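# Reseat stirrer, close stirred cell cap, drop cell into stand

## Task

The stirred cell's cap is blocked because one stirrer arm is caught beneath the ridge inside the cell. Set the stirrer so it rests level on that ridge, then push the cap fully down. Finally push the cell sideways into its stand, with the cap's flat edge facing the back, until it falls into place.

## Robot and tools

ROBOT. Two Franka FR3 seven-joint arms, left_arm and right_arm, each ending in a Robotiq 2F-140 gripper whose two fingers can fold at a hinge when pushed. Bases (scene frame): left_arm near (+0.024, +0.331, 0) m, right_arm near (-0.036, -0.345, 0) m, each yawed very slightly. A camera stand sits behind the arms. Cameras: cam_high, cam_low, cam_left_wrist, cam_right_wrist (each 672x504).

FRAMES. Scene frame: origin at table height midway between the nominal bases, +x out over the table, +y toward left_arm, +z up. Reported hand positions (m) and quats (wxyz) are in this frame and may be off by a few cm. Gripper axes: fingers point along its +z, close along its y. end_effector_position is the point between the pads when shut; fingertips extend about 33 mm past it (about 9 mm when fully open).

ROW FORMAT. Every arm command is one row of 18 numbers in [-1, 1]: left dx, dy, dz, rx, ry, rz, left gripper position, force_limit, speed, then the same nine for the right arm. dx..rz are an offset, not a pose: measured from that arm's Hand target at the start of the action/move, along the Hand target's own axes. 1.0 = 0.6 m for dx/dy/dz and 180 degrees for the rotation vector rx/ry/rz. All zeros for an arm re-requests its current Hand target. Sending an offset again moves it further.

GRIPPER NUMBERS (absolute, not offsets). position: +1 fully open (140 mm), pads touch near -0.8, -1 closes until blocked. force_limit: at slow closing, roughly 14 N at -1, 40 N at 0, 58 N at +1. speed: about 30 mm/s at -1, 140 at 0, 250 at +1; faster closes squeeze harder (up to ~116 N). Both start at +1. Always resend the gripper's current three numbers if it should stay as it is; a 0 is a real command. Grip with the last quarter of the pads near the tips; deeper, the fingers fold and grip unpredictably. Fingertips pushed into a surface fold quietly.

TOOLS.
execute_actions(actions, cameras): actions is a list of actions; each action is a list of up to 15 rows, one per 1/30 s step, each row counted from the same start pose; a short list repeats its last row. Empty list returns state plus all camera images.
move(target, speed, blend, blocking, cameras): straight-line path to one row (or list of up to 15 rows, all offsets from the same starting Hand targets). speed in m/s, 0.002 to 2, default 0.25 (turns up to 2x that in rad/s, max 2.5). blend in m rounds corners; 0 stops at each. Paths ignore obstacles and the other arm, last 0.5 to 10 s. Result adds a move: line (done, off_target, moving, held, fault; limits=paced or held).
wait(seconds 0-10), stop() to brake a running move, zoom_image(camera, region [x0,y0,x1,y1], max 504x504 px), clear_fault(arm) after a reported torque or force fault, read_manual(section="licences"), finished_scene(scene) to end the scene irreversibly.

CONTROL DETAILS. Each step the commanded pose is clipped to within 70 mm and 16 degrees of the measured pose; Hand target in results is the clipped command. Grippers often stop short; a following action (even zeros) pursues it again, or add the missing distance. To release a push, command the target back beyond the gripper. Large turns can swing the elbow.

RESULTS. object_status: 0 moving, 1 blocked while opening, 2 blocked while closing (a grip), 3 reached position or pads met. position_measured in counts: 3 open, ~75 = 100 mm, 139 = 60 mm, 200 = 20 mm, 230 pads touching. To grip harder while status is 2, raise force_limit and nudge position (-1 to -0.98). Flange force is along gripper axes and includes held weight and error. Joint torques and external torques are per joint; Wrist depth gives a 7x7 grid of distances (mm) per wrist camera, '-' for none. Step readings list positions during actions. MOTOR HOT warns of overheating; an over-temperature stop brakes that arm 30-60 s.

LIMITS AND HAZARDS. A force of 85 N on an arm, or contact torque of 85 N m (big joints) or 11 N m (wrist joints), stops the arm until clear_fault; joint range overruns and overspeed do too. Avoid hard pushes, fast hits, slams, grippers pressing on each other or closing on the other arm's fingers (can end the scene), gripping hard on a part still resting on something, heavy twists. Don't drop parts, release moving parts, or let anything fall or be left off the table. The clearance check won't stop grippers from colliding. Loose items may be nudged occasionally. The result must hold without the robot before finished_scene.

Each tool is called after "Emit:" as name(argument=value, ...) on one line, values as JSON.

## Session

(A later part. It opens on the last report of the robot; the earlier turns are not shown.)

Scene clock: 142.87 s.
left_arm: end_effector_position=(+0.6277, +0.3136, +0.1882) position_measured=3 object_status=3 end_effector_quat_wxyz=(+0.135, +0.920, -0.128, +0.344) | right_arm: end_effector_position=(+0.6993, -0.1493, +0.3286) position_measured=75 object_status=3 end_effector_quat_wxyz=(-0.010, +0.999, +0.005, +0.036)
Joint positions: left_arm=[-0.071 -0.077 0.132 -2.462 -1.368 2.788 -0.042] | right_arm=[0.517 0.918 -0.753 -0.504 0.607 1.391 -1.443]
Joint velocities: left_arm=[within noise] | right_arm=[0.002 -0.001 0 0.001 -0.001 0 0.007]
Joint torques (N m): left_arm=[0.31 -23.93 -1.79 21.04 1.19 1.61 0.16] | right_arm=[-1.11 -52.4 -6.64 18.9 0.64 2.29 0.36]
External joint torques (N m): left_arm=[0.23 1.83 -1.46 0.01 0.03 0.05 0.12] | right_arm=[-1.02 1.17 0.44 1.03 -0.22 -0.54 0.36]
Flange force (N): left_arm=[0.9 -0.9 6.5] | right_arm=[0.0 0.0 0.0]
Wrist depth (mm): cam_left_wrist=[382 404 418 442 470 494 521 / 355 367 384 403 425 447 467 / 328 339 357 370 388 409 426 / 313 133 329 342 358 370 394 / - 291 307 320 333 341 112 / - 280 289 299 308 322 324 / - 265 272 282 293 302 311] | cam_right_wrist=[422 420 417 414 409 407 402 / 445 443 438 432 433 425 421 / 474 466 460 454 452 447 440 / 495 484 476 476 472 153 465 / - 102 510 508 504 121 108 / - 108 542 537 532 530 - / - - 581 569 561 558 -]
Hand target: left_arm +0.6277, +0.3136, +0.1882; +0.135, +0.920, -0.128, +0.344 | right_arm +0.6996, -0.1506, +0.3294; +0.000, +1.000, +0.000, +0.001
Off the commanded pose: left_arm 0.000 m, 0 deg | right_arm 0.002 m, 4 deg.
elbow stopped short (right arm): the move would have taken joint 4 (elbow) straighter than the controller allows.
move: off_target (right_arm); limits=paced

Emit:
move(target=[[0,0,0,0,0,0,1,1,1, -0.333,-0.083,0.25,0,0.194,0,0.43,1,0],[0,0,0,0,0,0,1,1,1, -0.433,-0.283,0.425,0,0.361,0,0.43,1,0]], blend=0.03, cameras=["cam_low","cam_high","cam_right_wrist"])

Emit:
zoom_image(camera="cam_right_wrist", region=[200, 60, 480, 340])

Scene clock: 147.20 s.
left_arm: end_effector_position=(+0.6277, +0.3136, +0.1882) position_measured=3 object_status=3 end_effector_quat_wxyz=(+0.135, +0.920, -0.128, +0.344) | right_arm: end_effector_position=(+0.4405, +0.0181, +0.0739) position_measured=75 object_status=3 end_effector_quat_wxyz=(+0.002, +0.843, +0.004, +0.538)
Joint positions: left_arm=[-0.071 -0.077 0.132 -2.462 -1.368 2.788 -0.042] | right_arm=[2.363 1.299 -1.116 -2.576 0.348 3.362 -0.222]
Joint velocities: left_arm=[within noise] | right_arm=[0 0.001 0.001 0 0.005 0 0.004]
Joint torques (N m): left_arm=[0.3 -23.95 -1.8 21.09 1.19 1.62 0.11] | right_arm=[-0.02 -21.08 -23.56 -0.61 3.4 1.34 0.31]
External joint torques (N m): left_arm=[0.32 1.95 -1.37 0 0.02 0.07 0.07] | right_arm=[-0.09 1.23 0.63 0.26 0.57 -0.24 0.28]
Flange force (N): left_arm=[1.1 -1.2 6.7] | right_arm=[-4.7 -1.9 1.8]
Wrist depth (mm): cam_left_wrist=[382 400 421 438 464 490 517 / 352 370 387 406 424 446 467 / 330 341 357 371 388 408 428 / 312 134 330 346 358 370 396 / - 289 310 320 333 341 112 / - 278 289 298 309 322 323 / - 265 273 281 291 301 312] | cam_right_wrist=[547 559 562 580 595 609 630 / 395 399 405 202 421 427 234 / 310 312 316 319 325 327 317 / 254 265 241 250 264 141 258 / - 102 213 220 222 130 - / - 108 189 191 192 193 - / - - 167 168 169 170 -]
Hand target: left_arm +0.6277, +0.3136, +0.1882; +0.135, +0.920, -0.128, +0.344 | right_arm +0.4403, +0.0188, +0.0737; +0.000, +0.843, +0.001, +0.538
Off the commanded pose: left_arm 0.000 m, 0 deg | right_arm 0.001 m, 1 deg.
move: done; limits=paced
Images, in order (width x height): cam_high 672x504, cam_low 672x504, cam_right_wrist 672x504.

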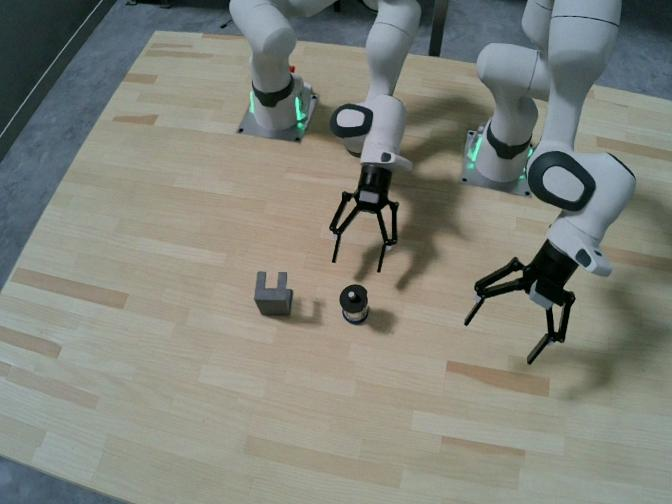

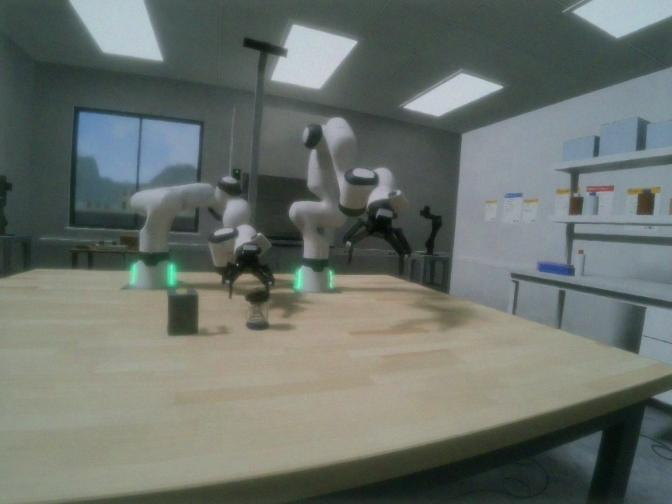

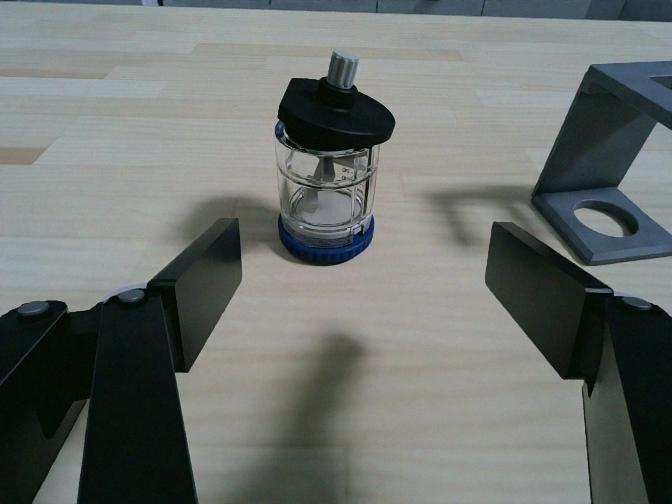

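Scaled by 1.800 from the camera's 672x504 image, which has a finer 960x720 frame.

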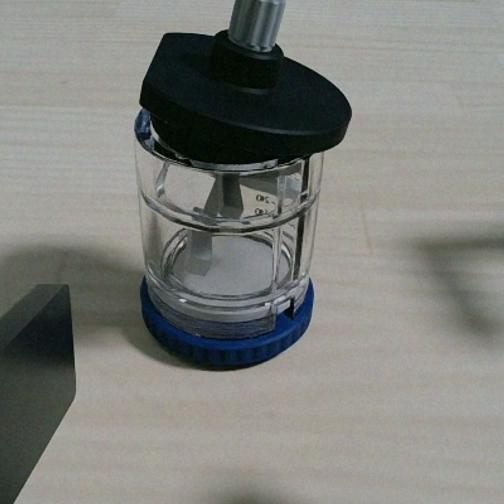

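Emit:
move(target=[0,0,0,0,0,0,1,1,1, 0.018,-0.0283,0.075,0,0,0,0.43,1,0], speed=0.15, cameras=["cam_right_wrist"])

Emit:
zoom_image(camera="cam_right_wrist", region=[200, 0, 480, 280])

Scene clock: 149.00 s.
left_arm: end_effector_position=(+0.6277, +0.3136, +0.1882) position_measured=3 object_status=3 end_effector_quat_wxyz=(+0.135, +0.920, -0.128, +0.344) | right_arm: end_effector_position=(+0.4857, +0.0344, +0.0655) position_measured=75 object_status=3 end_effector_quat_wxyz=(-0.002, +0.843, -0.005, +0.538)
Joint positions: left_arm=[-0.071 -0.077 0.132 -2.462 -1.368 2.788 -0.042] | right_arm=[2.21 1.334 -1.111 -2.44 0.325 3.373 -0.225]
Joint velocities: left_arm=[within noise] | right_arm=[-0.001 0 -0.002 -0.002 -0.004 0.001 0]
Joint torques (N m): left_arm=[0.32 -23.96 -1.8 21.08 1.19 1.63 0.14] | right_arm=[-1.12 -23.86 -25.35 0.14 2.65 1.72 0]
External joint torques (N m): left_arm=[0.33 1.91 -1.37 -0.05 0.02 0.08 0.1] | right_arm=[-1.09 1.35 0.69 0.14 -0.22 0.09 -0.03]
Flange force (N): left_arm=[0.9 -1.1 6.6] | right_arm=[-2.6 -0.2 5.9]
Wrist depth (mm): cam_left_wrist=[382 400 418 440 467 488 522 / 352 368 385 401 425 444 466 / 329 343 356 374 389 409 427 / 311 133 332 345 360 369 395 / - 290 310 320 335 342 112 / - 280 290 299 310 320 323 / - 264 273 280 290 301 312] | cam_right_wrist=[535 542 544 552 559 562 564 / 384 386 389 165 393 397 377 / 299 301 303 157 279 306 255 / 244 254 238 223 249 152 249 / - 102 202 207 210 130 - / - 108 180 181 181 182 - / - - 159 159 160 160 -]
Hand target: left_arm +0.6277, +0.3136, +0.1882; +0.135, +0.920, -0.128, +0.344 | right_arm +0.4856, +0.0359, +0.0646; +0.000, +0.843, +0.001, +0.538
Off the commanded pose: left_arm 0.000 m, 0 deg | right_arm 0.002 m, 1 deg.
move: done
Images, in order (width x height): cam_right_wrist 672x504.

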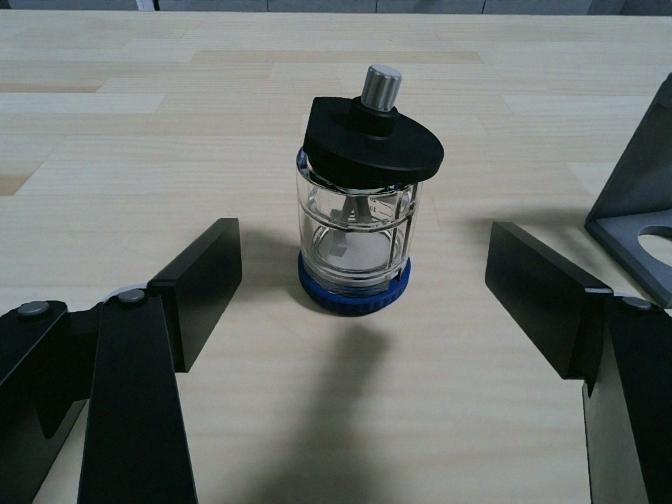

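Scaled by 1.800 from the camera's 672x504 image, which has a finer 960x720 frame.

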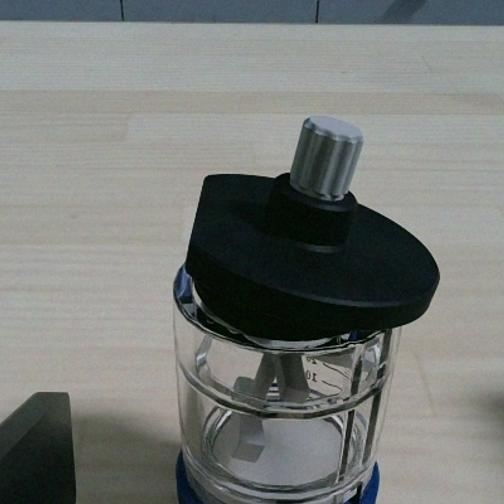

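Emit:
move(target=[0,0,0,0,0,0,1,1,1, 0.0065,0,0.063,0,0,0,0.43,1,0], speed=0.1, cameras=["cam_right_wrist"])

Scene clock: 150.27 s.
left_arm: end_effector_position=(+0.6277, +0.3136, +0.1882) position_measured=3 object_status=3 end_effector_quat_wxyz=(+0.135, +0.920, -0.128, +0.344) | right_arm: end_effector_position=(+0.5218, +0.0343, +0.0533) position_measured=75 object_status=3 end_effector_quat_wxyz=(-0.001, +0.843, -0.005, +0.538)
Joint positions: left_arm=[-0.071 -0.077 0.132 -2.462 -1.368 2.788 -0.042] | right_arm=[2.087 1.367 -1.095 -2.351 0.301 3.407 -0.228]
Joint velocities: left_arm=[within noise] | right_arm=[0 0.001 0.001 0 -0.003 0.004 0.001]
Joint torques (N m): left_arm=[0.32 -23.93 -1.8 21.08 1.19 1.62 0.13] | right_arm=[-0.99 -25.77 -26.21 0.38 2.73 1.7 -0.01]
External joint torques (N m): left_arm=[0.34 1.94 -1.36 -0.02 0.03 0.06 0.1] | right_arm=[-0.88 1.41 0.59 0.21 -0.19 0.08 -0.04]
Flange force (N): left_arm=[1.0 -1.2 6.7] | right_arm=[-2.7 -0.4 5.2]
Wrist depth (mm): cam_left_wrist=[383 401 422 444 469 493 516 / 353 367 386 404 421 446 471 / 331 340 355 370 388 409 426 / 310 134 330 344 361 373 396 / - 288 309 318 333 343 112 / - 279 289 300 310 322 324 / - 265 272 282 291 301 311] | cam_right_wrist=[490 497 502 510 512 519 523 / 351 357 360 150 365 367 368 / 276 277 277 116 135 284 285 / 225 234 212 197 229 152 224 / - 102 186 173 188 130 109 / - 108 166 167 168 168 - / - - 147 148 145 148 -]
Hand target: left_arm +0.6277, +0.3136, +0.1882; +0.135, +0.920, -0.128, +0.344 | right_arm +0.5216, +0.0359, +0.0522; +0.000, +0.843, +0.001, +0.538
Off the commanded pose: left_arm 0.000 m, 0 deg | right_arm 0.002 m, 1 deg.
move: done
Images, in order (width x height): cam_right_wrist 672x504.

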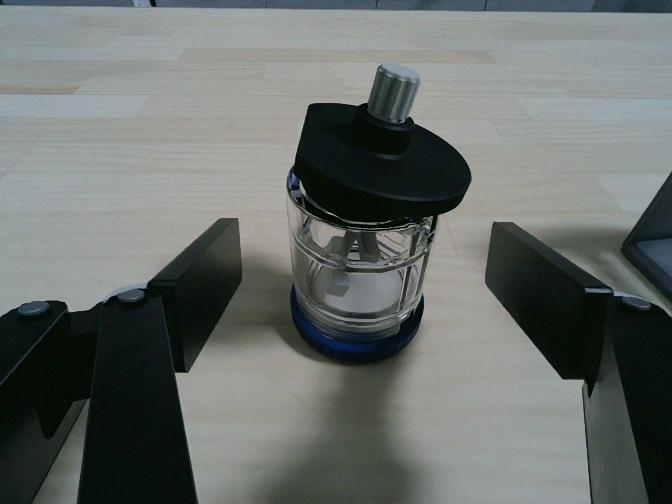

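Emit:
move(target=[0,0,0,0,0,0,1,1,1, -0.003,0,-0.006,0,0,0,0.43,1,0], speed=0.1)

Emit:
move(target=[0,0,0,0,0,0,1,1,1, 0,0,0,0,0,0,-1,-0.5,-1], cameras=["cam_right_wrist"])

Scene clock: 151.23 s.
left_arm: end_effector_position=(+0.6277, +0.3136, +0.1882) position_measured=3 object_status=3 end_effector_quat_wxyz=(+0.135, +0.920, -0.128, +0.344) | right_arm: end_effector_position=(+0.5181, +0.0368, +0.0530) position_measured=75 object_status=3 end_effector_quat_wxyz=(-0.002, +0.843, -0.002, +0.538)
Joint positions: left_arm=[-0.071 -0.077 0.132 -2.462 -1.368 2.788 -0.042] | right_arm=[2.097 1.367 -1.094 -2.356 0.301 3.408 -0.228]
Joint torques (N m): left_arm=[0.31 -23.93 -1.76 21.01 1.2 1.62 0.1] | right_arm=[-0.06 -25.98 -26.16 -0.71 3.09 1.48 0.15]
External joint torques (N m): left_arm=[0.22 1.91 -1.43 -0.09 0.03 0.05 0.07] | right_arm=[0.03 1.16 0.67 -0.85 0.16 -0.15 0.12]
Flange force (N): left_arm=[1.0 -0.9 6.4] | right_arm=[-3.5 1.2 -0.7]
Wrist depth (mm): cam_left_wrist=[385 400 418 444 467 490 522 / 355 370 388 403 424 448 470 / 331 343 358 371 386 410 425 / 312 134 329 346 357 374 396 / - 289 310 320 332 342 112 / - 279 288 300 310 323 324 / - 265 272 282 290 301 311] | cam_right_wrist=[492 492 501 508 516 519 524 / 352 355 357 148 345 368 372 / 273 275 277 121 131 284 286 / 224 233 211 219 229 153 224 / - 102 186 178 188 130 109 / - 66 166 167 168 168 - / - - 147 147 144 148 -]
Hand target: left_arm +0.6277, +0.3136, +0.1882; +0.135, +0.920, -0.128, +0.344 | right_arm +0.5176, +0.0359, +0.0521; +0.000, +0.843, +0.001, +0.538
Off the commanded pose: left_arm 0.000 m, 0 deg | right_arm 0.001 m, 0 deg.
move: done

Scene clock: 152.90 s.
left_arm: end_effector_position=(+0.6277, +0.3136, +0.1882) position_measured=3 object_status=3 end_effector_quat_wxyz=(+0.135, +0.920, -0.128, +0.344) | right_arm: end_effector_position=(+0.5181, +0.0365, +0.0530) position_measured=145 object_status=0 end_effector_quat_wxyz=(-0.002, +0.843, -0.002, +0.538)
Joint positions: left_arm=[-0.071 -0.077 0.132 -2.462 -1.368 2.788 -0.042] | right_arm=[2.097 1.367 -1.094 -2.356 0.301 3.408 -0.228]
Joint torques (N m): left_arm=[0.28 -23.94 -1.81 21.07 1.19 1.63 0.13] | right_arm=[-0.12 -25.96 -25.53 -0.38 2.7 1.37 0.07]
External joint torques (N m): left_arm=[0.24 1.84 -1.42 0.02 0.02 0.07 0.09] | right_arm=[-0.05 1.04 1.18 -0.53 -0.21 -0.25 0.04]
Flange force (N): left_arm=[1.0 -1.0 6.5] | right_arm=[-3.4 0.6 0.5]
Wrist depth (mm): cam_left_wrist=[381 402 419 447 468 489 517 / 355 367 385 406 420 442 467 / 329 342 357 370 390 409 430 / 312 134 330 345 358 372 396 / - 291 309 318 331 340 112 / - 281 288 300 310 321 325 / - 265 271 281 290 301 312] | cam_right_wrist=[489 495 503 510 512 519 527 / 352 354 359 146 344 367 372 / 275 276 276 119 138 284 285 / 224 226 226 183 172 231 224 / - - 97 177 177 99 94 / - - - 167 168 - 79 / - - - 147 144 - -]
Hand target: left_arm +0.6277, +0.3136, +0.1882; +0.135, +0.920, -0.128, +0.344 | right_arm +0.5176, +0.0359, +0.0521; +0.000, +0.843, +0.001, +0.538
Off the commanded pose: left_arm 0.000 m, 0 deg | right_arm 0.001 m, 0 deg.
move: done
Images, in order (width x height): cam_right_wrist 672x504.

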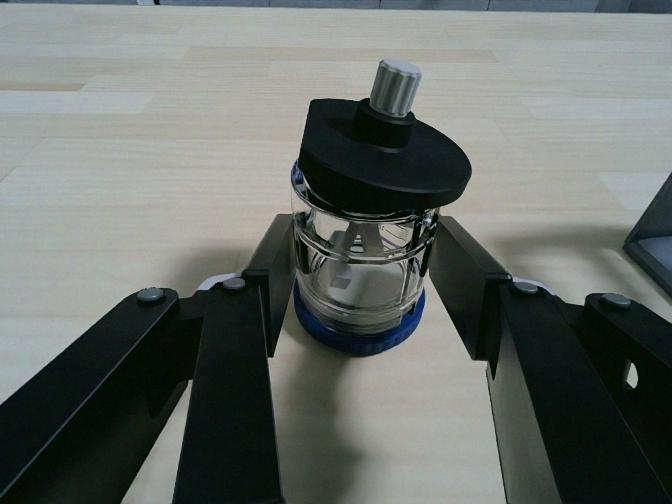

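Emit:
move(target=[0.058,0.481,-0.051,0.254,-0.111,-0.556,-0.08,1,0, 0,0,0,0,0,0,-1,-0.5,-1], cameras=["all"])

Scene clock: 159.07 s.
left_arm: end_effector_position=(+0.5412, +0.0510, +0.2801) position_measured=139 object_status=3 end_effector_quat_wxyz=(+0.056, +0.705, +0.706, +0.018) | right_arm: end_effector_position=(+0.5181, +0.0365, +0.0530) position_measured=145 object_status=2 end_effector_quat_wxyz=(-0.002, +0.843, -0.002, +0.538)
Joint positions: left_arm=[-0.203 0.655 -0.495 -1.008 -2.826 4.566 -0.663] | right_arm=[2.097 1.367 -1.094 -2.356 0.301 3.408 -0.228]
Joint velocities: left_arm=[0 0 0.001 -0.001 0 0.004 0] | right_arm=[within noise]
Joint torques (N m): left_arm=[0.13 -42.4 -7.36 18.92 -1.24 2.6 0.16] | right_arm=[-0.18 -25.91 -25.58 -0.46 2.69 1.36 0.11]
External joint torques (N m): left_arm=[0.13 2.59 -0.96 0.33 -0.52 0.27 0.15] | right_arm=[-0.26 1.2 1.2 -0.71 -0.22 -0.28 0.09]
Flange force (N): left_arm=[0.0 0.0 0.0] | right_arm=[-3.6 0.9 0.9]
Wrist depth (mm): cam_left_wrist=[341 347 353 358 368 374 388 / 361 366 376 383 395 400 409 / 264 283 390 397 420 429 441 / 249 293 141 438 167 457 472 / - - 114 472 471 - - / - - - 521 522 - - / - - - 554 571 - -] | cam_right_wrist=[490 494 504 509 516 520 527 / 351 355 358 145 348 368 371 / 273 275 277 121 149 284 285 / 225 226 226 189 182 231 224 / - - 97 177 177 99 94 / - - - 167 167 - 79 / - - - 147 145 - -]
Hand target: left_arm +0.5402, +0.0502, +0.2800; +0.000, +0.707, +0.707, +0.000 | right_arm +0.5176, +0.0359, +0.0521; +0.000, +0.843, +0.001, +0.538
Off the commanded pose: left_arm 0.001 m, 7 deg | right_arm 0.001 m, 0 deg.
joint sent to its limit (left arm) — joint 5 (forearm roll), lower limit; joint 6 (wrist pitch), upper limit. The joint targets are off in orientation, not in position.
move: off_target (left_arm); limits=paced

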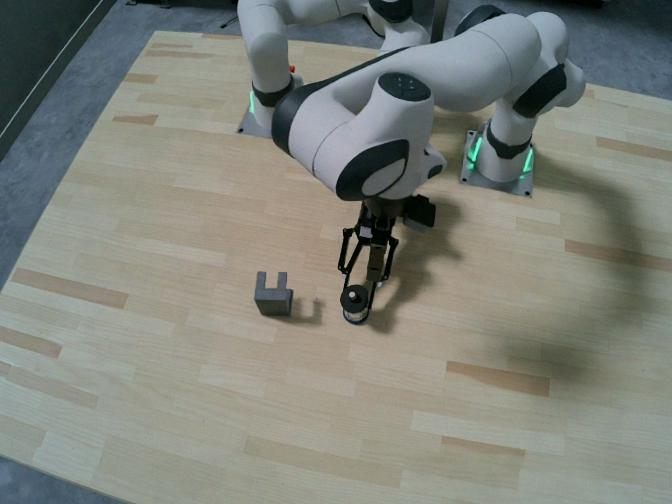

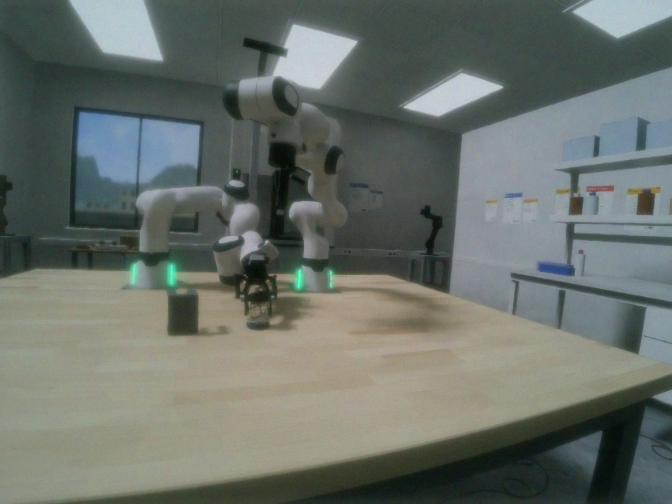

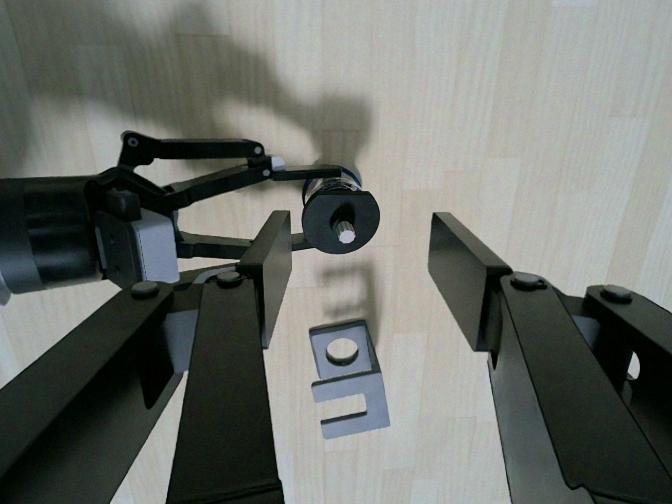

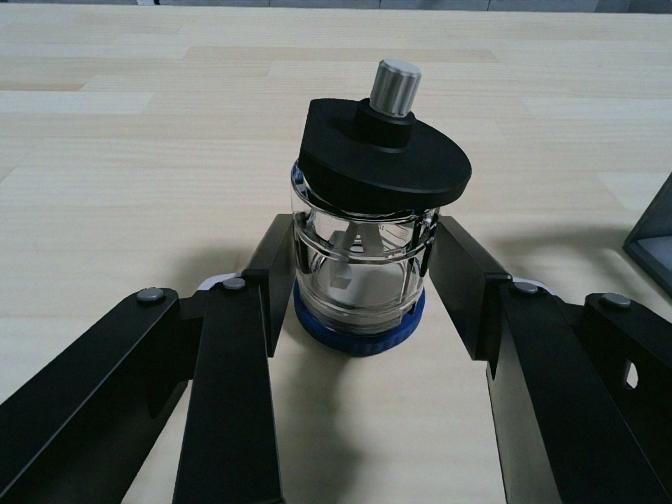

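Emit:
move(target=[0.439,0.146,0.153,-0.254,0.111,0.556,-0.08,1,0, 0,0,0,0,0,0,-1,-0.5,-1])

Scene clock: 164.87 s.
left_arm: end_effector_position=(+0.6277, +0.3131, +0.1879) position_measured=139 object_status=3 end_effector_quat_wxyz=(+0.137, +0.921, -0.124, +0.344) | right_arm: end_effector_position=(+0.5181, +0.0365, +0.0530) position_measured=145 object_status=2 end_effector_quat_wxyz=(-0.002, +0.843, -0.002, +0.538)
Joint positions: left_arm=[1.467 0.7 -1.564 -2.097 -2.388 3.556 1.353] | right_arm=[2.097 1.367 -1.094 -2.356 0.301 3.408 -0.228]
Joint velocities: left_arm=[0.002 0 0.001 -0.002 0.004 0.003 0.006] | right_arm=[within noise]
Joint torques (N m): left_arm=[0.29 -16.39 -21.03 16.59 -0.38 0.26 0.41] | right_arm=[-0.07 -25.89 -25.52 -0.47 2.68 1.37 0.12]
External joint torques (N m): left_arm=[0.3 1.95 -2.26 0.3 0.43 0.26 0.37] | right_arm=[-0.15 1.22 1.24 -0.7 -0.23 -0.28 0.09]
Flange force (N): left_arm=[1.2 -4.8 -10.4] | right_arm=[-3.8 0.9 0.6]
Wrist depth (mm): cam_left_wrist=[373 390 412 430 458 483 510 / 347 360 377 396 416 441 462 / 324 336 349 366 382 401 420 / 302 313 141 339 167 372 387 / - - 143 314 319 - - / - - - 295 304 - - / - - - 278 287 - -] | cam_right_wrist=[488 496 501 509 516 524 532 / 351 354 357 145 346 367 374 / 274 275 277 120 133 284 285 / 224 225 227 190 181 232 224 / - - 90 178 177 99 94 / - - - 166 168 - 79 / - - - 147 144 - -]
Hand target: left_arm +0.6278, +0.3137, +0.1881; +0.135, +0.920, -0.128, +0.344 | right_arm +0.5176, +0.0359, +0.0521; +0.000, +0.843, +0.001, +0.538
Off the commanded pose: left_arm 0.001 m, 1 deg | right_arm 0.001 m, 0 deg.
move: done; limits=paced

Emit:
move(target=[0.517,0.114,-0.553,-0.111,0.502,0,-0.08,1,0, 0,0,0,0,0,0,-1,-0.5,-1], speed=0.5)

Scene clock: 168.90 s.
left_arm: end_effector_position=(+0.6331, +0.3175, +0.6472) position_measured=139 object_status=3 end_effector_quat_wxyz=(+0.331, +0.374, -0.045, +0.865) | right_arm: end_effector_position=(+0.5181, +0.0365, +0.0530) position_measured=145 object_status=2 end_effector_quat_wxyz=(-0.002, +0.843, -0.002, +0.538)
Joint positions: left_arm=[1.758 1.464 -1.902 -2.359 -2.111 2.473 1.649] | right_arm=[2.097 1.367 -1.094 -2.356 0.301 3.408 -0.228]
Joint velocities: left_arm=[-0.001 0.001 0 0.001 0 -0.003 0.005] | right_arm=[within noise]
Joint torques (N m): left_arm=[0.12 -18.57 -29.15 7.09 -0.41 -3.68 0.36] | right_arm=[-0.11 -25.94 -25.53 -0.41 2.72 1.38 0.08]
External joint torques (N m): left_arm=[0.05 0.98 -1.75 0.1 0.46 -0.19 0.32] | right_arm=[-0.23 1.14 1.14 -0.66 -0.18 -0.27 0.06]
Flange force (N): left_arm=[2.6 0.6 -0.6] | right_arm=[-3.4 0.8 0.8]
Wrist depth (mm): cam_left_wrist=[- - - - - - 1465 / 2098 1948 - - - - 1537 / - - - - - - 2480 / - - 116 2834 146 - - / - - 92 6062 - - - / - - - 4279 - - - / - - - 3257 - - -] | cam_right_wrist=[487 496 501 506 516 520 524 / 351 355 358 145 345 367 370 / 274 275 278 120 133 284 285 / 224 226 226 193 182 231 223 / - - 97 178 177 99 94 / - - - 167 167 - 79 / - - - 147 144 - -]
Hand target: left_arm +0.6334, +0.3173, +0.6474; +0.327, +0.373, -0.047, +0.867 | right_arm +0.5176, +0.0359, +0.0521; +0.000, +0.843, +0.001, +0.538
Off the commanded pose: left_arm 0.000 m, 1 deg | right_arm 0.001 m, 0 deg.
move: done

Emit:
move(target=[-0.175,0.336,-0.16,-0.266,0.021,0.337,-0.08,1,0, 0,0,0,0,0,0,-1,-0.5,-1], speed=0.5)

Scene clock: 172.23 s.
left_arm: end_effector_position=(+0.5065, +0.1347, +0.5406) position_measured=139 object_status=3 end_effector_quat_wxyz=(-0.020, +0.117, -0.544, +0.831) | right_arm: end_effector_position=(+0.5181, +0.0365, +0.0530) position_measured=145 object_status=2 end_effector_quat_wxyz=(-0.002, +0.843, -0.002, +0.538)
Joint positions: left_arm=[1.854 1.237 -1.908 -2.522 -1.179 2.394 2.004] | right_arm=[2.097 1.367 -1.094 -2.356 0.301 3.408 -0.228]
Joint velocities: left_arm=[0.001 0 0.001 -0.001 -0.001 0 0.004] | right_arm=[within noise]
Joint torques (N m): left_arm=[0.64 -11.83 -26.36 10.9 -0.25 -2.2 0.29] | right_arm=[-0.04 -25.95 -25.46 -0.39 2.7 1.39 0.13]
External joint torques (N m): left_arm=[0.61 1.89 -2.42 -0.76 0.27 0.15 0.38] | right_arm=[-0.11 1.13 1.27 -0.61 -0.21 -0.25 0.1]
Flange force (N): left_arm=[10.1 -1.9 0.2] | right_arm=[-3.8 0.8 0.7]
Wrist depth (mm): cam_left_wrist=[1581 1653 - 2425 - 2161 2021 / - - - - - - 1605 / - - 2297 - - - - / 1641 - 116 3306 147 - - / - - 92 - - - 81 / - - - 3968 - - - / - - - 3637 - - -] | cam_right_wrist=[490 496 502 509 519 516 525 / 351 352 358 145 345 369 373 / 273 276 277 120 138 284 286 / 224 226 226 183 171 231 224 / - - 97 177 179 99 94 / - - - 167 168 - 79 / - - - 147 145 - -]
Hand target: left_arm +0.5064, +0.1350, +0.5401; -0.024, +0.115, -0.545, +0.830 | right_arm +0.5176, +0.0359, +0.0521; +0.000, +0.843, +0.001, +0.538
Off the commanded pose: left_arm 0.001 m, 1 deg | right_arm 0.001 m, 0 deg.
move: done

Emit:
move(target=[-0.015,0.321,-0.148,-0.255,0.118,0.303,-0.08,1,0, 0,0,0,0,0,0,-1,-0.5,-1], speed=0.5)

Scene clock: 175.27 s.
left_arm: end_effector_position=(+0.4793, +0.1381, +0.3302) position_measured=139 object_status=3 end_effector_quat_wxyz=(+0.248, +0.281, +0.800, -0.469) | right_arm: end_effector_position=(+0.5181, +0.0365, +0.0530) position_measured=145 object_status=2 end_effector_quat_wxyz=(-0.002, +0.843, -0.002, +0.538)
Joint positions: left_arm=[1.988 0.973 -1.961 -2.573 -0.303 2.41 2.361] | right_arm=[2.097 1.367 -1.094 -2.356 0.301 3.408 -0.228]
Joint velocities: left_arm=[0 0 0 -0.001 0 0.002 0.006] | right_arm=[within noise]
Joint torques (N m): left_arm=[0.3 -7.07 -21.88 15.41 0.9 1.45 0.26] | right_arm=[-0.12 -25.9 -25.53 -0.37 2.7 1.38 0.08]
External joint torques (N m): left_arm=[0.27 1.75 -1.48 -0.74 0.49 0.28 0.34] | right_arm=[0.03 1.13 1.26 -0.44 -0.22 -0.23 0.05]
Flange force (N): left_arm=[5.2 -7.1 -1.6] | right_arm=[-3.8 0.3 0.6]
Wrist depth (mm): cam_left_wrist=[- 979 774 585 470 332 326 / - - 1029 766 562 471 388 / - - - 1001 740 552 453 / - - 116 3897 147 686 550 / - - 92 - - - 83 / - - - - - - - / - - - - - - -] | cam_right_wrist=[493 493 503 506 515 522 527 / 350 355 357 146 346 368 372 / 275 274 276 120 133 285 287 / 225 225 226 188 171 231 224 / - - 97 177 177 99 94 / - - - 167 167 - 79 / - - - 147 144 - -]
Hand target: left_arm +0.4795, +0.1382, +0.3296; +0.251, +0.284, +0.799, -0.467 | right_arm +0.5176, +0.0359, +0.0521; +0.000, +0.843, +0.001, +0.538
Off the commanded pose: left_arm 0.001 m, 1 deg | right_arm 0.001 m, 0 deg.
move: done

Emit:
move(target=[-0.321,0.215,-0.076,-0.319,0.171,-0.194,-0.08,1,0, 0,0,0,0,0,0,-1,-0.5,-1], speed=0.5)

Scene clock: 182.20 s.
left_arm: end_effector_position=(+0.7001, +0.1890, +0.4012) position_measured=139 object_status=3 end_effector_quat_wxyz=(+0.003, +0.003, +1.000, +0.000) | right_arm: end_effector_position=(+0.5181, +0.0365, +0.0530) position_measured=145 object_status=2 end_effector_quat_wxyz=(-0.002, +0.843, -0.002, +0.538)
Joint positions: left_arm=[2.631 -0.722 -2.311 -0.673 -0.537 1.263 1.53] | right_arm=[2.097 1.367 -1.094 -2.356 0.301 3.408 -0.228]
Joint velocities: left_arm=[-0.001 0 -0.001 0 0 -0.004 -0.005] | right_arm=[within noise]
Joint torques (N m): left_arm=[0.64 45.42 8.21 18.57 0.32 2.44 -0.22] | right_arm=[-0.12 -25.95 -25.55 -0.55 2.7 1.38 0.1]
External joint torques (N m): left_arm=[0.46 -1.52 -1.32 0.52 -0.48 -0.05 -0.22] | right_arm=[-0.2 1.11 1.14 -0.76 -0.2 -0.26 0.08]
Flange force (N): left_arm=[0.0 0.0 0.0] | right_arm=[-3.4 1.1 0.5]
Wrist depth (mm): cam_left_wrist=[470 469 474 470 470 473 471 / 496 502 496 500 500 497 503 / 535 526 527 530 528 526 534 / 562 567 141 565 167 551 565 / - - 114 608 591 - 83 / - - - 649 634 - - / - - - 1881 - - -] | cam_right_wrist=[493 491 504 509 516 522 527 / 351 355 357 381 345 369 369 / 273 276 277 120 138 284 286 / 224 225 227 183 182 231 224 / - - 97 177 177 99 94 / - - - 167 168 - 79 / - - - 147 145 - -]
Hand target: left_arm +0.6994, +0.1882, +0.3998; +0.000, +0.000, +1.000, -0.001 | right_arm +0.5176, +0.0359, +0.0521; +0.000, +0.843, +0.001, +0.538
Off the commanded pose: left_arm 0.002 m, 1 deg | right_arm 0.001 m, 0 deg.
move: done; limits=paced

Emit:
move(target=[0.267,-0.23,0.2,0,0,-0.5,-0.08,1,0, 0,0,0,0,0,0,-1,-0.5,-1], speed=0.5, cameras=["all"])

Scene clock: 186.07 s.
left_arm: end_effector_position=(+0.5398, +0.0502, +0.2804) position_measured=139 object_status=3 end_effector_quat_wxyz=(-0.001, +0.704, -0.710, +0.001) | right_arm: end_effector_position=(+0.5181, +0.0365, +0.0530) position_measured=145 object_status=2 end_effector_quat_wxyz=(-0.002, +0.843, -0.002, +0.538)
Joint positions: left_arm=[1.44 -0.866 -1.428 -1.746 -0.853 1.579 0.061] | right_arm=[2.097 1.367 -1.094 -2.356 0.301 3.408 -0.228]
Joint velocities: left_arm=[0 0 0.001 0 -0.001 0.001 -0.007] | right_arm=[within noise]
Joint torques (N m): left_arm=[0.33 23.3 24.19 15.98 0.28 2.47 -0.27] | right_arm=[-0.07 -25.84 -25.45 -0.51 2.7 1.38 0.11]
External joint torques (N m): left_arm=[0.2 -0.72 -0.37 0.1 -0.48 -0.14 -0.27] | right_arm=[-0.18 1.27 1.33 -0.8 -0.21 -0.27 0.09]
Flange force (N): left_arm=[1.7 -2.1 0.7] | right_arm=[-4.0 1.1 0.6]
Wrist depth (mm): cam_left_wrist=[376 372 370 371 365 361 366 / 397 392 392 392 388 286 247 / 420 420 416 416 401 298 260 / 445 444 141 437 167 434 435 / - - 114 470 463 - 83 / - - - 509 502 - - / - - - 546 540 - -] | cam_right_wrist=[488 494 503 506 515 520 528 / 352 354 357 145 344 368 372 / 274 276 277 120 133 283 288 / 225 225 226 189 183 231 224 / - - 97 178 177 99 94 / - - - 167 168 - 79 / - - - 147 144 - -]
Hand target: left_arm +0.5392, +0.0501, +0.2799; +0.000, +0.707, -0.707, +0.000 | right_arm +0.5176, +0.0359, +0.0521; +0.000, +0.843, +0.001, +0.538
Off the commanded pose: left_arm 0.001 m, 1 deg | right_arm 0.001 m, 0 deg.
move: done; limits=paced

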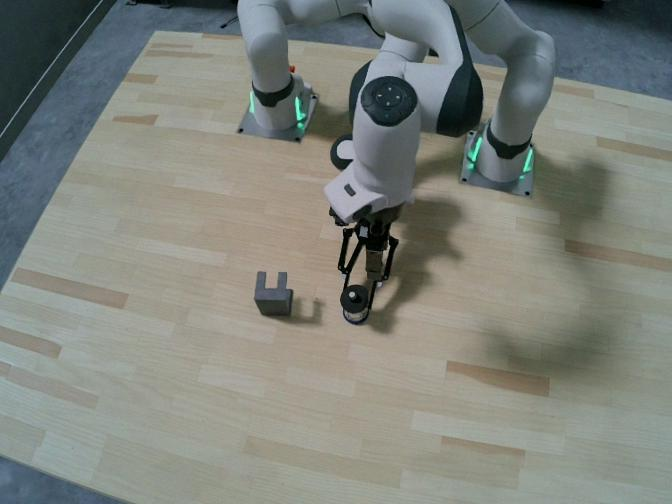

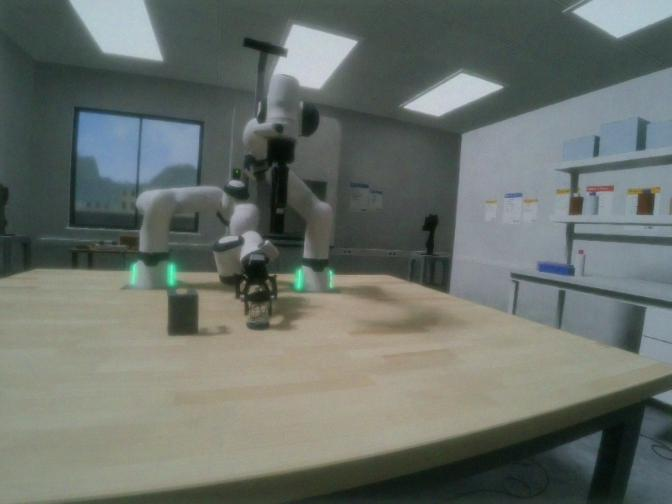

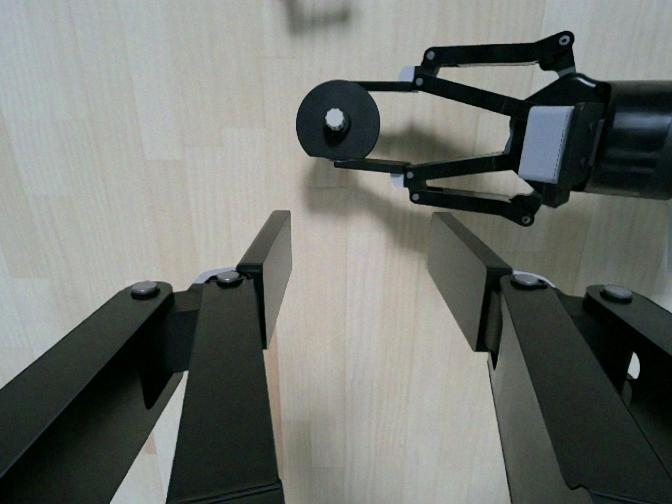

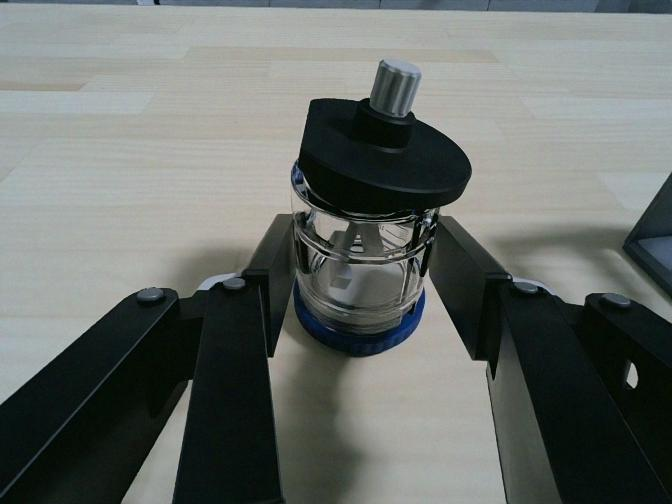

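Emit:
move(target=[0.103,-0.018,0.153,0,-0.078,0,-0.08,1,0, 0,0,0,0,0,0,-1,-0.5,-1], cameras=["cam_left_wrist","cam_right_wrist","cam_low"])

Scene clock: 188.50 s.
left_arm: end_effector_position=(+0.5503, -0.0116, +0.1889) position_measured=139 object_status=3 end_effector_quat_wxyz=(-0.087, +0.699, -0.705, -0.086) | right_arm: end_effector_position=(+0.5181, +0.0365, +0.0530) position_measured=145 object_status=2 end_effector_quat_wxyz=(-0.002, +0.843, -0.002, +0.538)
Joint positions: left_arm=[1.554 -1.105 -1.619 -1.522 -0.86 1.564 -0.118] | right_arm=[2.097 1.367 -1.094 -2.356 0.301 3.408 -0.228]
Joint velocities: left_arm=[0 0.002 0 0.001 0 0 -0.005] | right_arm=[within noise]
Joint torques (N m): left_arm=[0.7 35.81 27.96 11.41 0.98 2.33 -0.06] | right_arm=[-0.1 -25.9 -25.45 -0.48 2.72 1.37 0.11]
External joint torques (N m): left_arm=[0.62 -0.97 -0.31 0.49 -0.39 -0.11 -0.05] | right_arm=[-0.12 1.19 1.31 -0.69 -0.19 -0.27 0.08]
Flange force (N): left_arm=[3.2 -5.1 -0.3] | right_arm=[-3.9 0.9 0.6]
Wrist depth (mm): cam_left_wrist=[278 277 275 274 274 273 270 / 305 303 301 294 288 233 204 / 334 335 333 - 333 322 211 / 383 374 141 372 167 252 224 / - - 114 422 411 - 79 / - - - 490 487 - - / - - - 574 576 - -] | cam_right_wrist=[484 495 503 513 517 523 529 / 351 355 358 145 363 368 371 / 274 276 277 120 133 284 285 / 224 225 226 190 182 232 224 / - - 97 177 178 99 94 / - - - 167 168 - 79 / - - - 147 144 - -]
Hand target: left_arm +0.5500, -0.0118, +0.1882; -0.086, +0.702, -0.702, -0.086 | right_arm +0.5176, +0.0359, +0.0521; +0.000, +0.843, +0.001, +0.538
Off the commanded pose: left_arm 0.001 m, 0 deg | right_arm 0.001 m, 0 deg.
move: done
Images, in order (width x height): cam_low 672x504, cam_left_wrist 672x504, cam_right_wrist 672x504.

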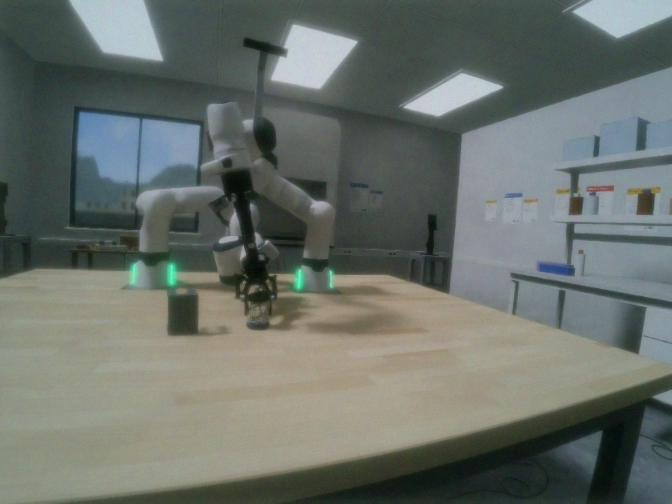

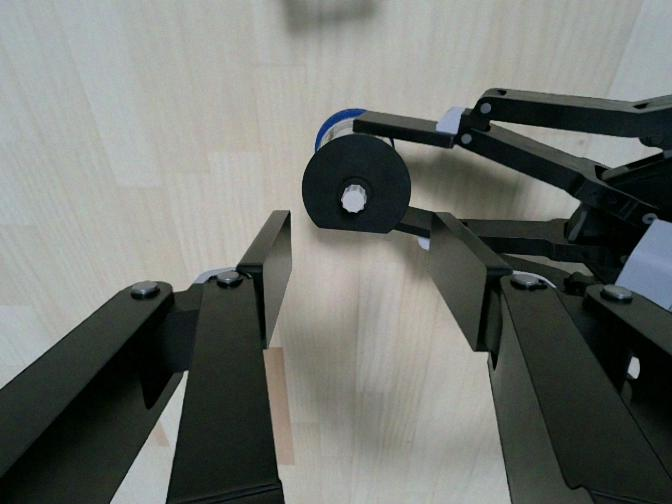

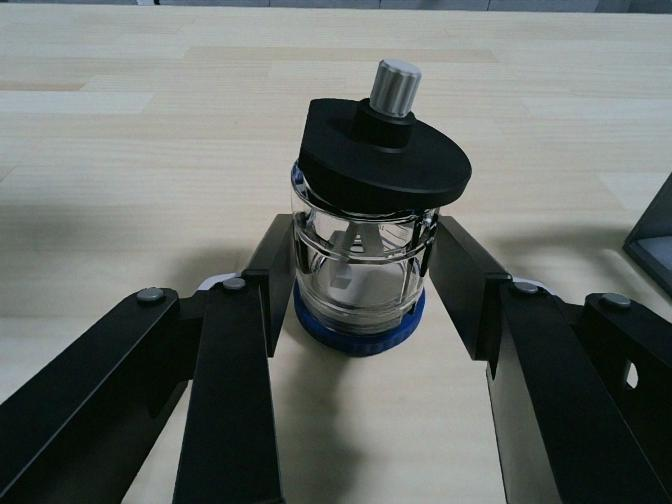

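Emit:
move(target=[0.0117,-0.0025,0.055,0,0,0,-0.08,1,0, 0,0,0,0,0,0,-1,-0.5,-1], speed=0.15, cameras=["cam_left_wrist","cam_right_wrist"])

Scene clock: 190.20 s.
left_arm: end_effector_position=(+0.5516, -0.0093, +0.1557) position_measured=139 object_status=3 end_effector_quat_wxyz=(-0.087, +0.702, -0.701, -0.087) | right_arm: end_effector_position=(+0.5181, +0.0365, +0.0530) position_measured=145 object_status=2 end_effector_quat_wxyz=(-0.002, +0.843, -0.002, +0.538)
Joint positions: left_arm=[1.554 -1.137 -1.654 -1.56 -0.89 1.613 -0.12] | right_arm=[2.097 1.367 -1.094 -2.356 0.301 3.408 -0.228]
Joint velocities: left_arm=[-0.002 0 0 -0.001 0 0.004 -0.001] | right_arm=[within noise]
Joint torques (N m): left_arm=[0.06 36.46 28.13 9.89 0.87 2.78 0.12] | right_arm=[-0.14 -25.95 -25.47 -0.42 2.72 1.39 0.13]
External joint torques (N m): left_arm=[0.14 -0.6 -0.78 -0.69 -0.46 0.33 0.12] | right_arm=[-0.21 1.18 1.27 -0.68 -0.19 -0.25 0.11]
Flange force (N): left_arm=[-0.8 1.1 3.5] | right_arm=[-3.8 0.9 0.9]
Wrist depth (mm): cam_left_wrist=[249 247 245 246 244 244 243 / 272 270 270 264 263 200 256 / 300 299 299 - 294 203 196 / 335 337 141 344 148 238 196 / - - 114 378 366 - 81 / - - - 436 431 - - / - - - 522 517 - -] | cam_right_wrist=[487 495 501 504 471 484 525 / 350 354 357 379 346 367 369 / 274 277 277 118 138 283 286 / 224 225 226 183 182 231 224 / - - 97 178 177 99 94 / - - - 167 168 - 79 / - - - 147 144 - -]
Hand target: left_arm +0.5515, -0.0106, +0.1545; -0.086, +0.702, -0.702, -0.086 | right_arm +0.5176, +0.0359, +0.0521; +0.000, +0.843, +0.001, +0.538
Off the commanded pose: left_arm 0.002 m, 0 deg | right_arm 0.001 m, 0 deg.
move: done
Images, in order (width x height): cam_left_wrist 672x504, cam_right_wrist 672x504.

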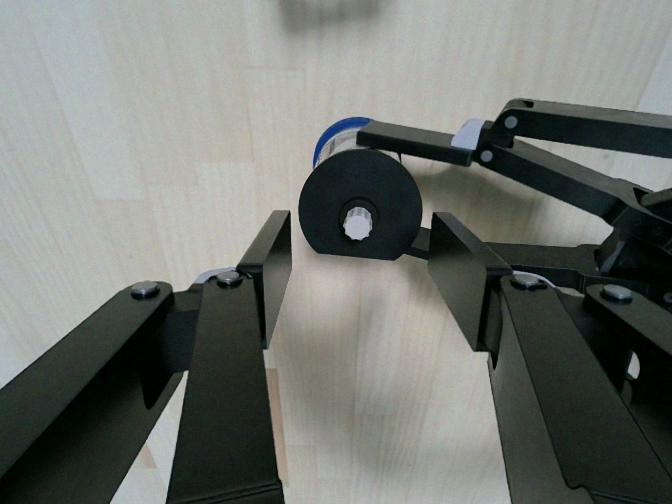

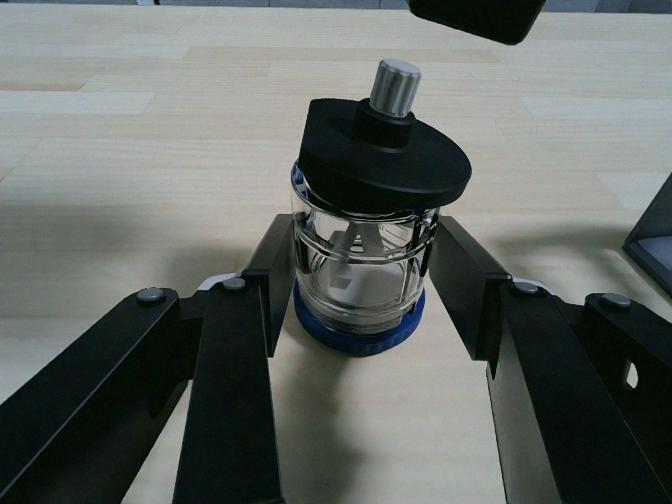

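Emit:
move(target=[0,0,0.035,0,0,0,-0.08,1,0, 0,0,0,0,0,0,-1,-0.5,-1], speed=0.1, cameras=["cam_left_wrist","cam_right_wrist"])

Scene clock: 191.97 s.
left_arm: end_effector_position=(+0.5517, -0.0042, +0.1351) position_measured=139 object_status=3 end_effector_quat_wxyz=(-0.087, +0.704, -0.699, -0.087) | right_arm: end_effector_position=(+0.5181, +0.0365, +0.0530) position_measured=145 object_status=2 end_effector_quat_wxyz=(-0.002, +0.843, -0.002, +0.538)
Joint positions: left_arm=[1.548 -1.15 -1.676 -1.597 -0.904 1.653 -0.114] | right_arm=[2.097 1.367 -1.094 -2.356 0.301 3.408 -0.228]
Joint velocities: left_arm=[-0.001 0 0.001 -0.001 -0.001 0.005 0.003] | right_arm=[within noise]
Joint torques (N m): left_arm=[-0.12 36.14 28.49 9.75 0.94 2.93 0.35] | right_arm=[-0.13 -25.91 -25.49 -0.44 2.7 1.39 0.12]
External joint torques (N m): left_arm=[-0.11 -0.53 -0.66 -0.53 -0.36 0.48 0.36] | right_arm=[-0.17 1.17 1.22 -0.65 -0.21 -0.25 0.09]
Flange force (N): left_arm=[-1.4 1.8 3.3] | right_arm=[-3.7 0.9 0.8]
Wrist depth (mm): cam_left_wrist=[229 229 229 227 227 225 226 / 251 251 249 244 242 191 172 / 278 277 277 - 273 187 175 / 314 310 142 - 146 291 197 / - - 114 350 343 - - / - - - 407 402 - - / - - - 480 485 - -] | cam_right_wrist=[493 493 502 505 87 481 530 / 352 353 357 145 96 350 371 / 274 275 278 118 138 282 284 / 224 225 226 195 171 231 224 / - - 97 178 179 99 94 / - - - 167 168 - 79 / - - - 147 144 - -]
Hand target: left_arm +0.5515, -0.0055, +0.1341; -0.086, +0.702, -0.702, -0.086 | right_arm +0.5176, +0.0359, +0.0521; +0.000, +0.843, +0.001, +0.538
Off the commanded pose: left_arm 0.002 m, 0 deg | right_arm 0.001 m, 0 deg.
move: done
Images, in order (width x height): cam_left_wrist 672x504, cam_right_wrist 672x504.

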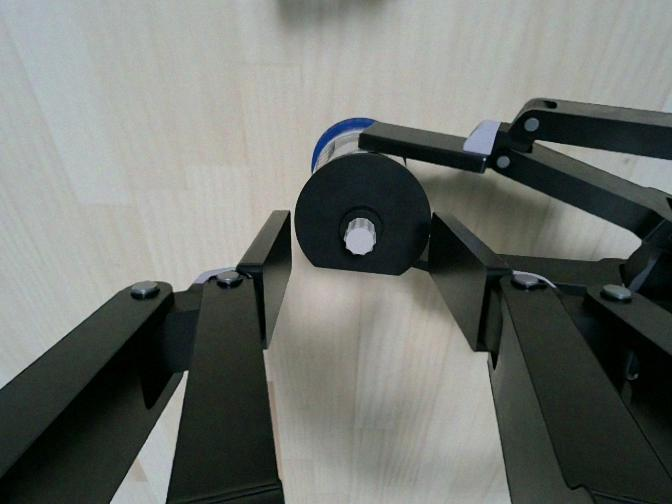

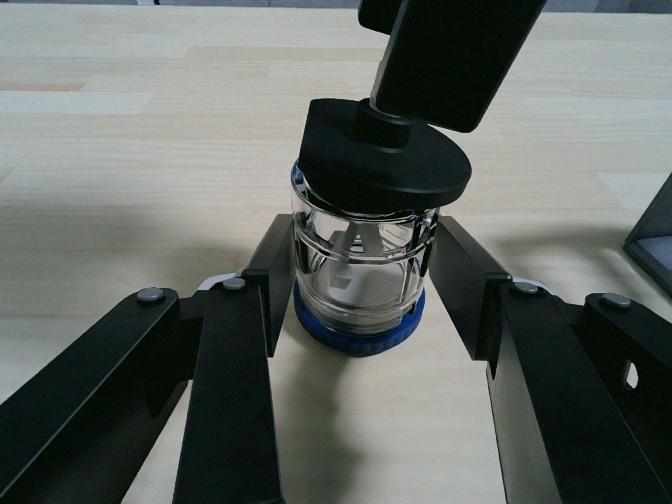

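Emit:
move(target=[[0.003,0,0.007,0,0,0,-0.08,1,0, 0,0,0,0,0,0,-1,-0.5,-1],[0.003,0,0.007,0,0,0,-1,-0.6,-1, 0,0,0,0,0,0,-1,-0.5,-1]], speed=0.1, cameras=["cam_left_wrist","cam_right_wrist"])

Scene clock: 194.80 s.
left_arm: end_effector_position=(+0.5516, -0.0058, +0.1305) position_measured=210 object_status=0 end_effector_quat_wxyz=(-0.086, +0.703, -0.701, -0.087) | right_arm: end_effector_position=(+0.5181, +0.0365, +0.0530) position_measured=145 object_status=2 end_effector_quat_wxyz=(-0.002, +0.843, -0.002, +0.538)
Joint positions: left_arm=[1.548 -1.15 -1.686 -1.6 -0.906 1.663 -0.114] | right_arm=[2.097 1.367 -1.094 -2.356 0.301 3.408 -0.228]
Joint torques (N m): left_arm=[0.46 35.77 27.87 9.67 1.22 2.77 0.22] | right_arm=[-0.06 -26.01 -25.48 -0.45 2.73 1.4 0.17]
External joint torques (N m): left_arm=[0.22 -1.18 -1.55 -0.6 -0.09 0.3 0.23] | right_arm=[-0.06 1.08 1.32 -0.68 -0.19 -0.24 0.14]
Flange force (N): left_arm=[0.2 -0.5 4.1] | right_arm=[-3.8 1.0 0.3]
Wrist depth (mm): cam_left_wrist=[226 225 224 223 222 223 222 / 247 248 246 244 240 234 234 / 273 273 273 - 268 181 172 / 307 307 305 - 225 286 195 / 346 - 93 - - - 187 / - - - - - - - / - - - - - - -] | cam_right_wrist=[489 495 502 508 107 483 528 / 351 355 359 145 128 367 371 / 274 275 276 118 138 284 286 / 226 226 226 189 172 232 225 / - - 97 176 177 99 94 / - - - 167 168 - 79 / - - - 147 145 - -]
Hand target: left_arm +0.5515, -0.0063, +0.1296; -0.086, +0.702, -0.702, -0.086 | right_arm +0.5176, +0.0359, +0.0521; +0.000, +0.843, +0.001, +0.538
Off the commanded pose: left_arm 0.001 m, 0 deg | right_arm 0.001 m, 0 deg.
move: done
Images, in order (width x height): cam_left_wrist 672x504, cam_right_wrist 672x504.

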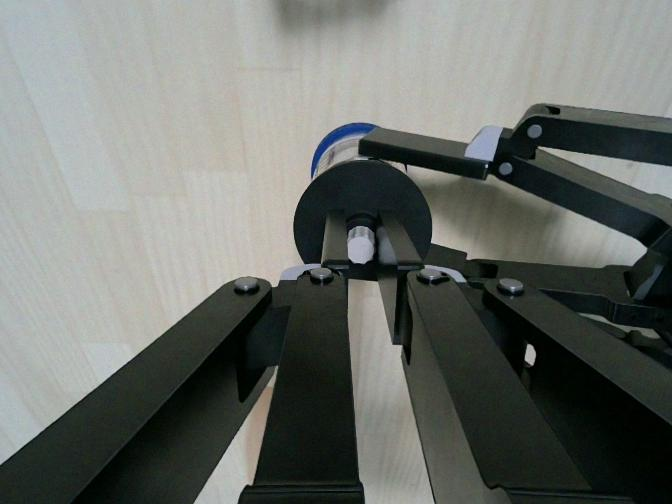

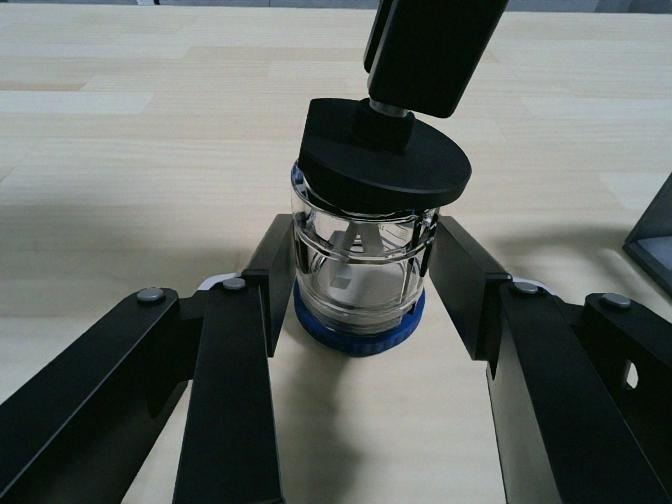

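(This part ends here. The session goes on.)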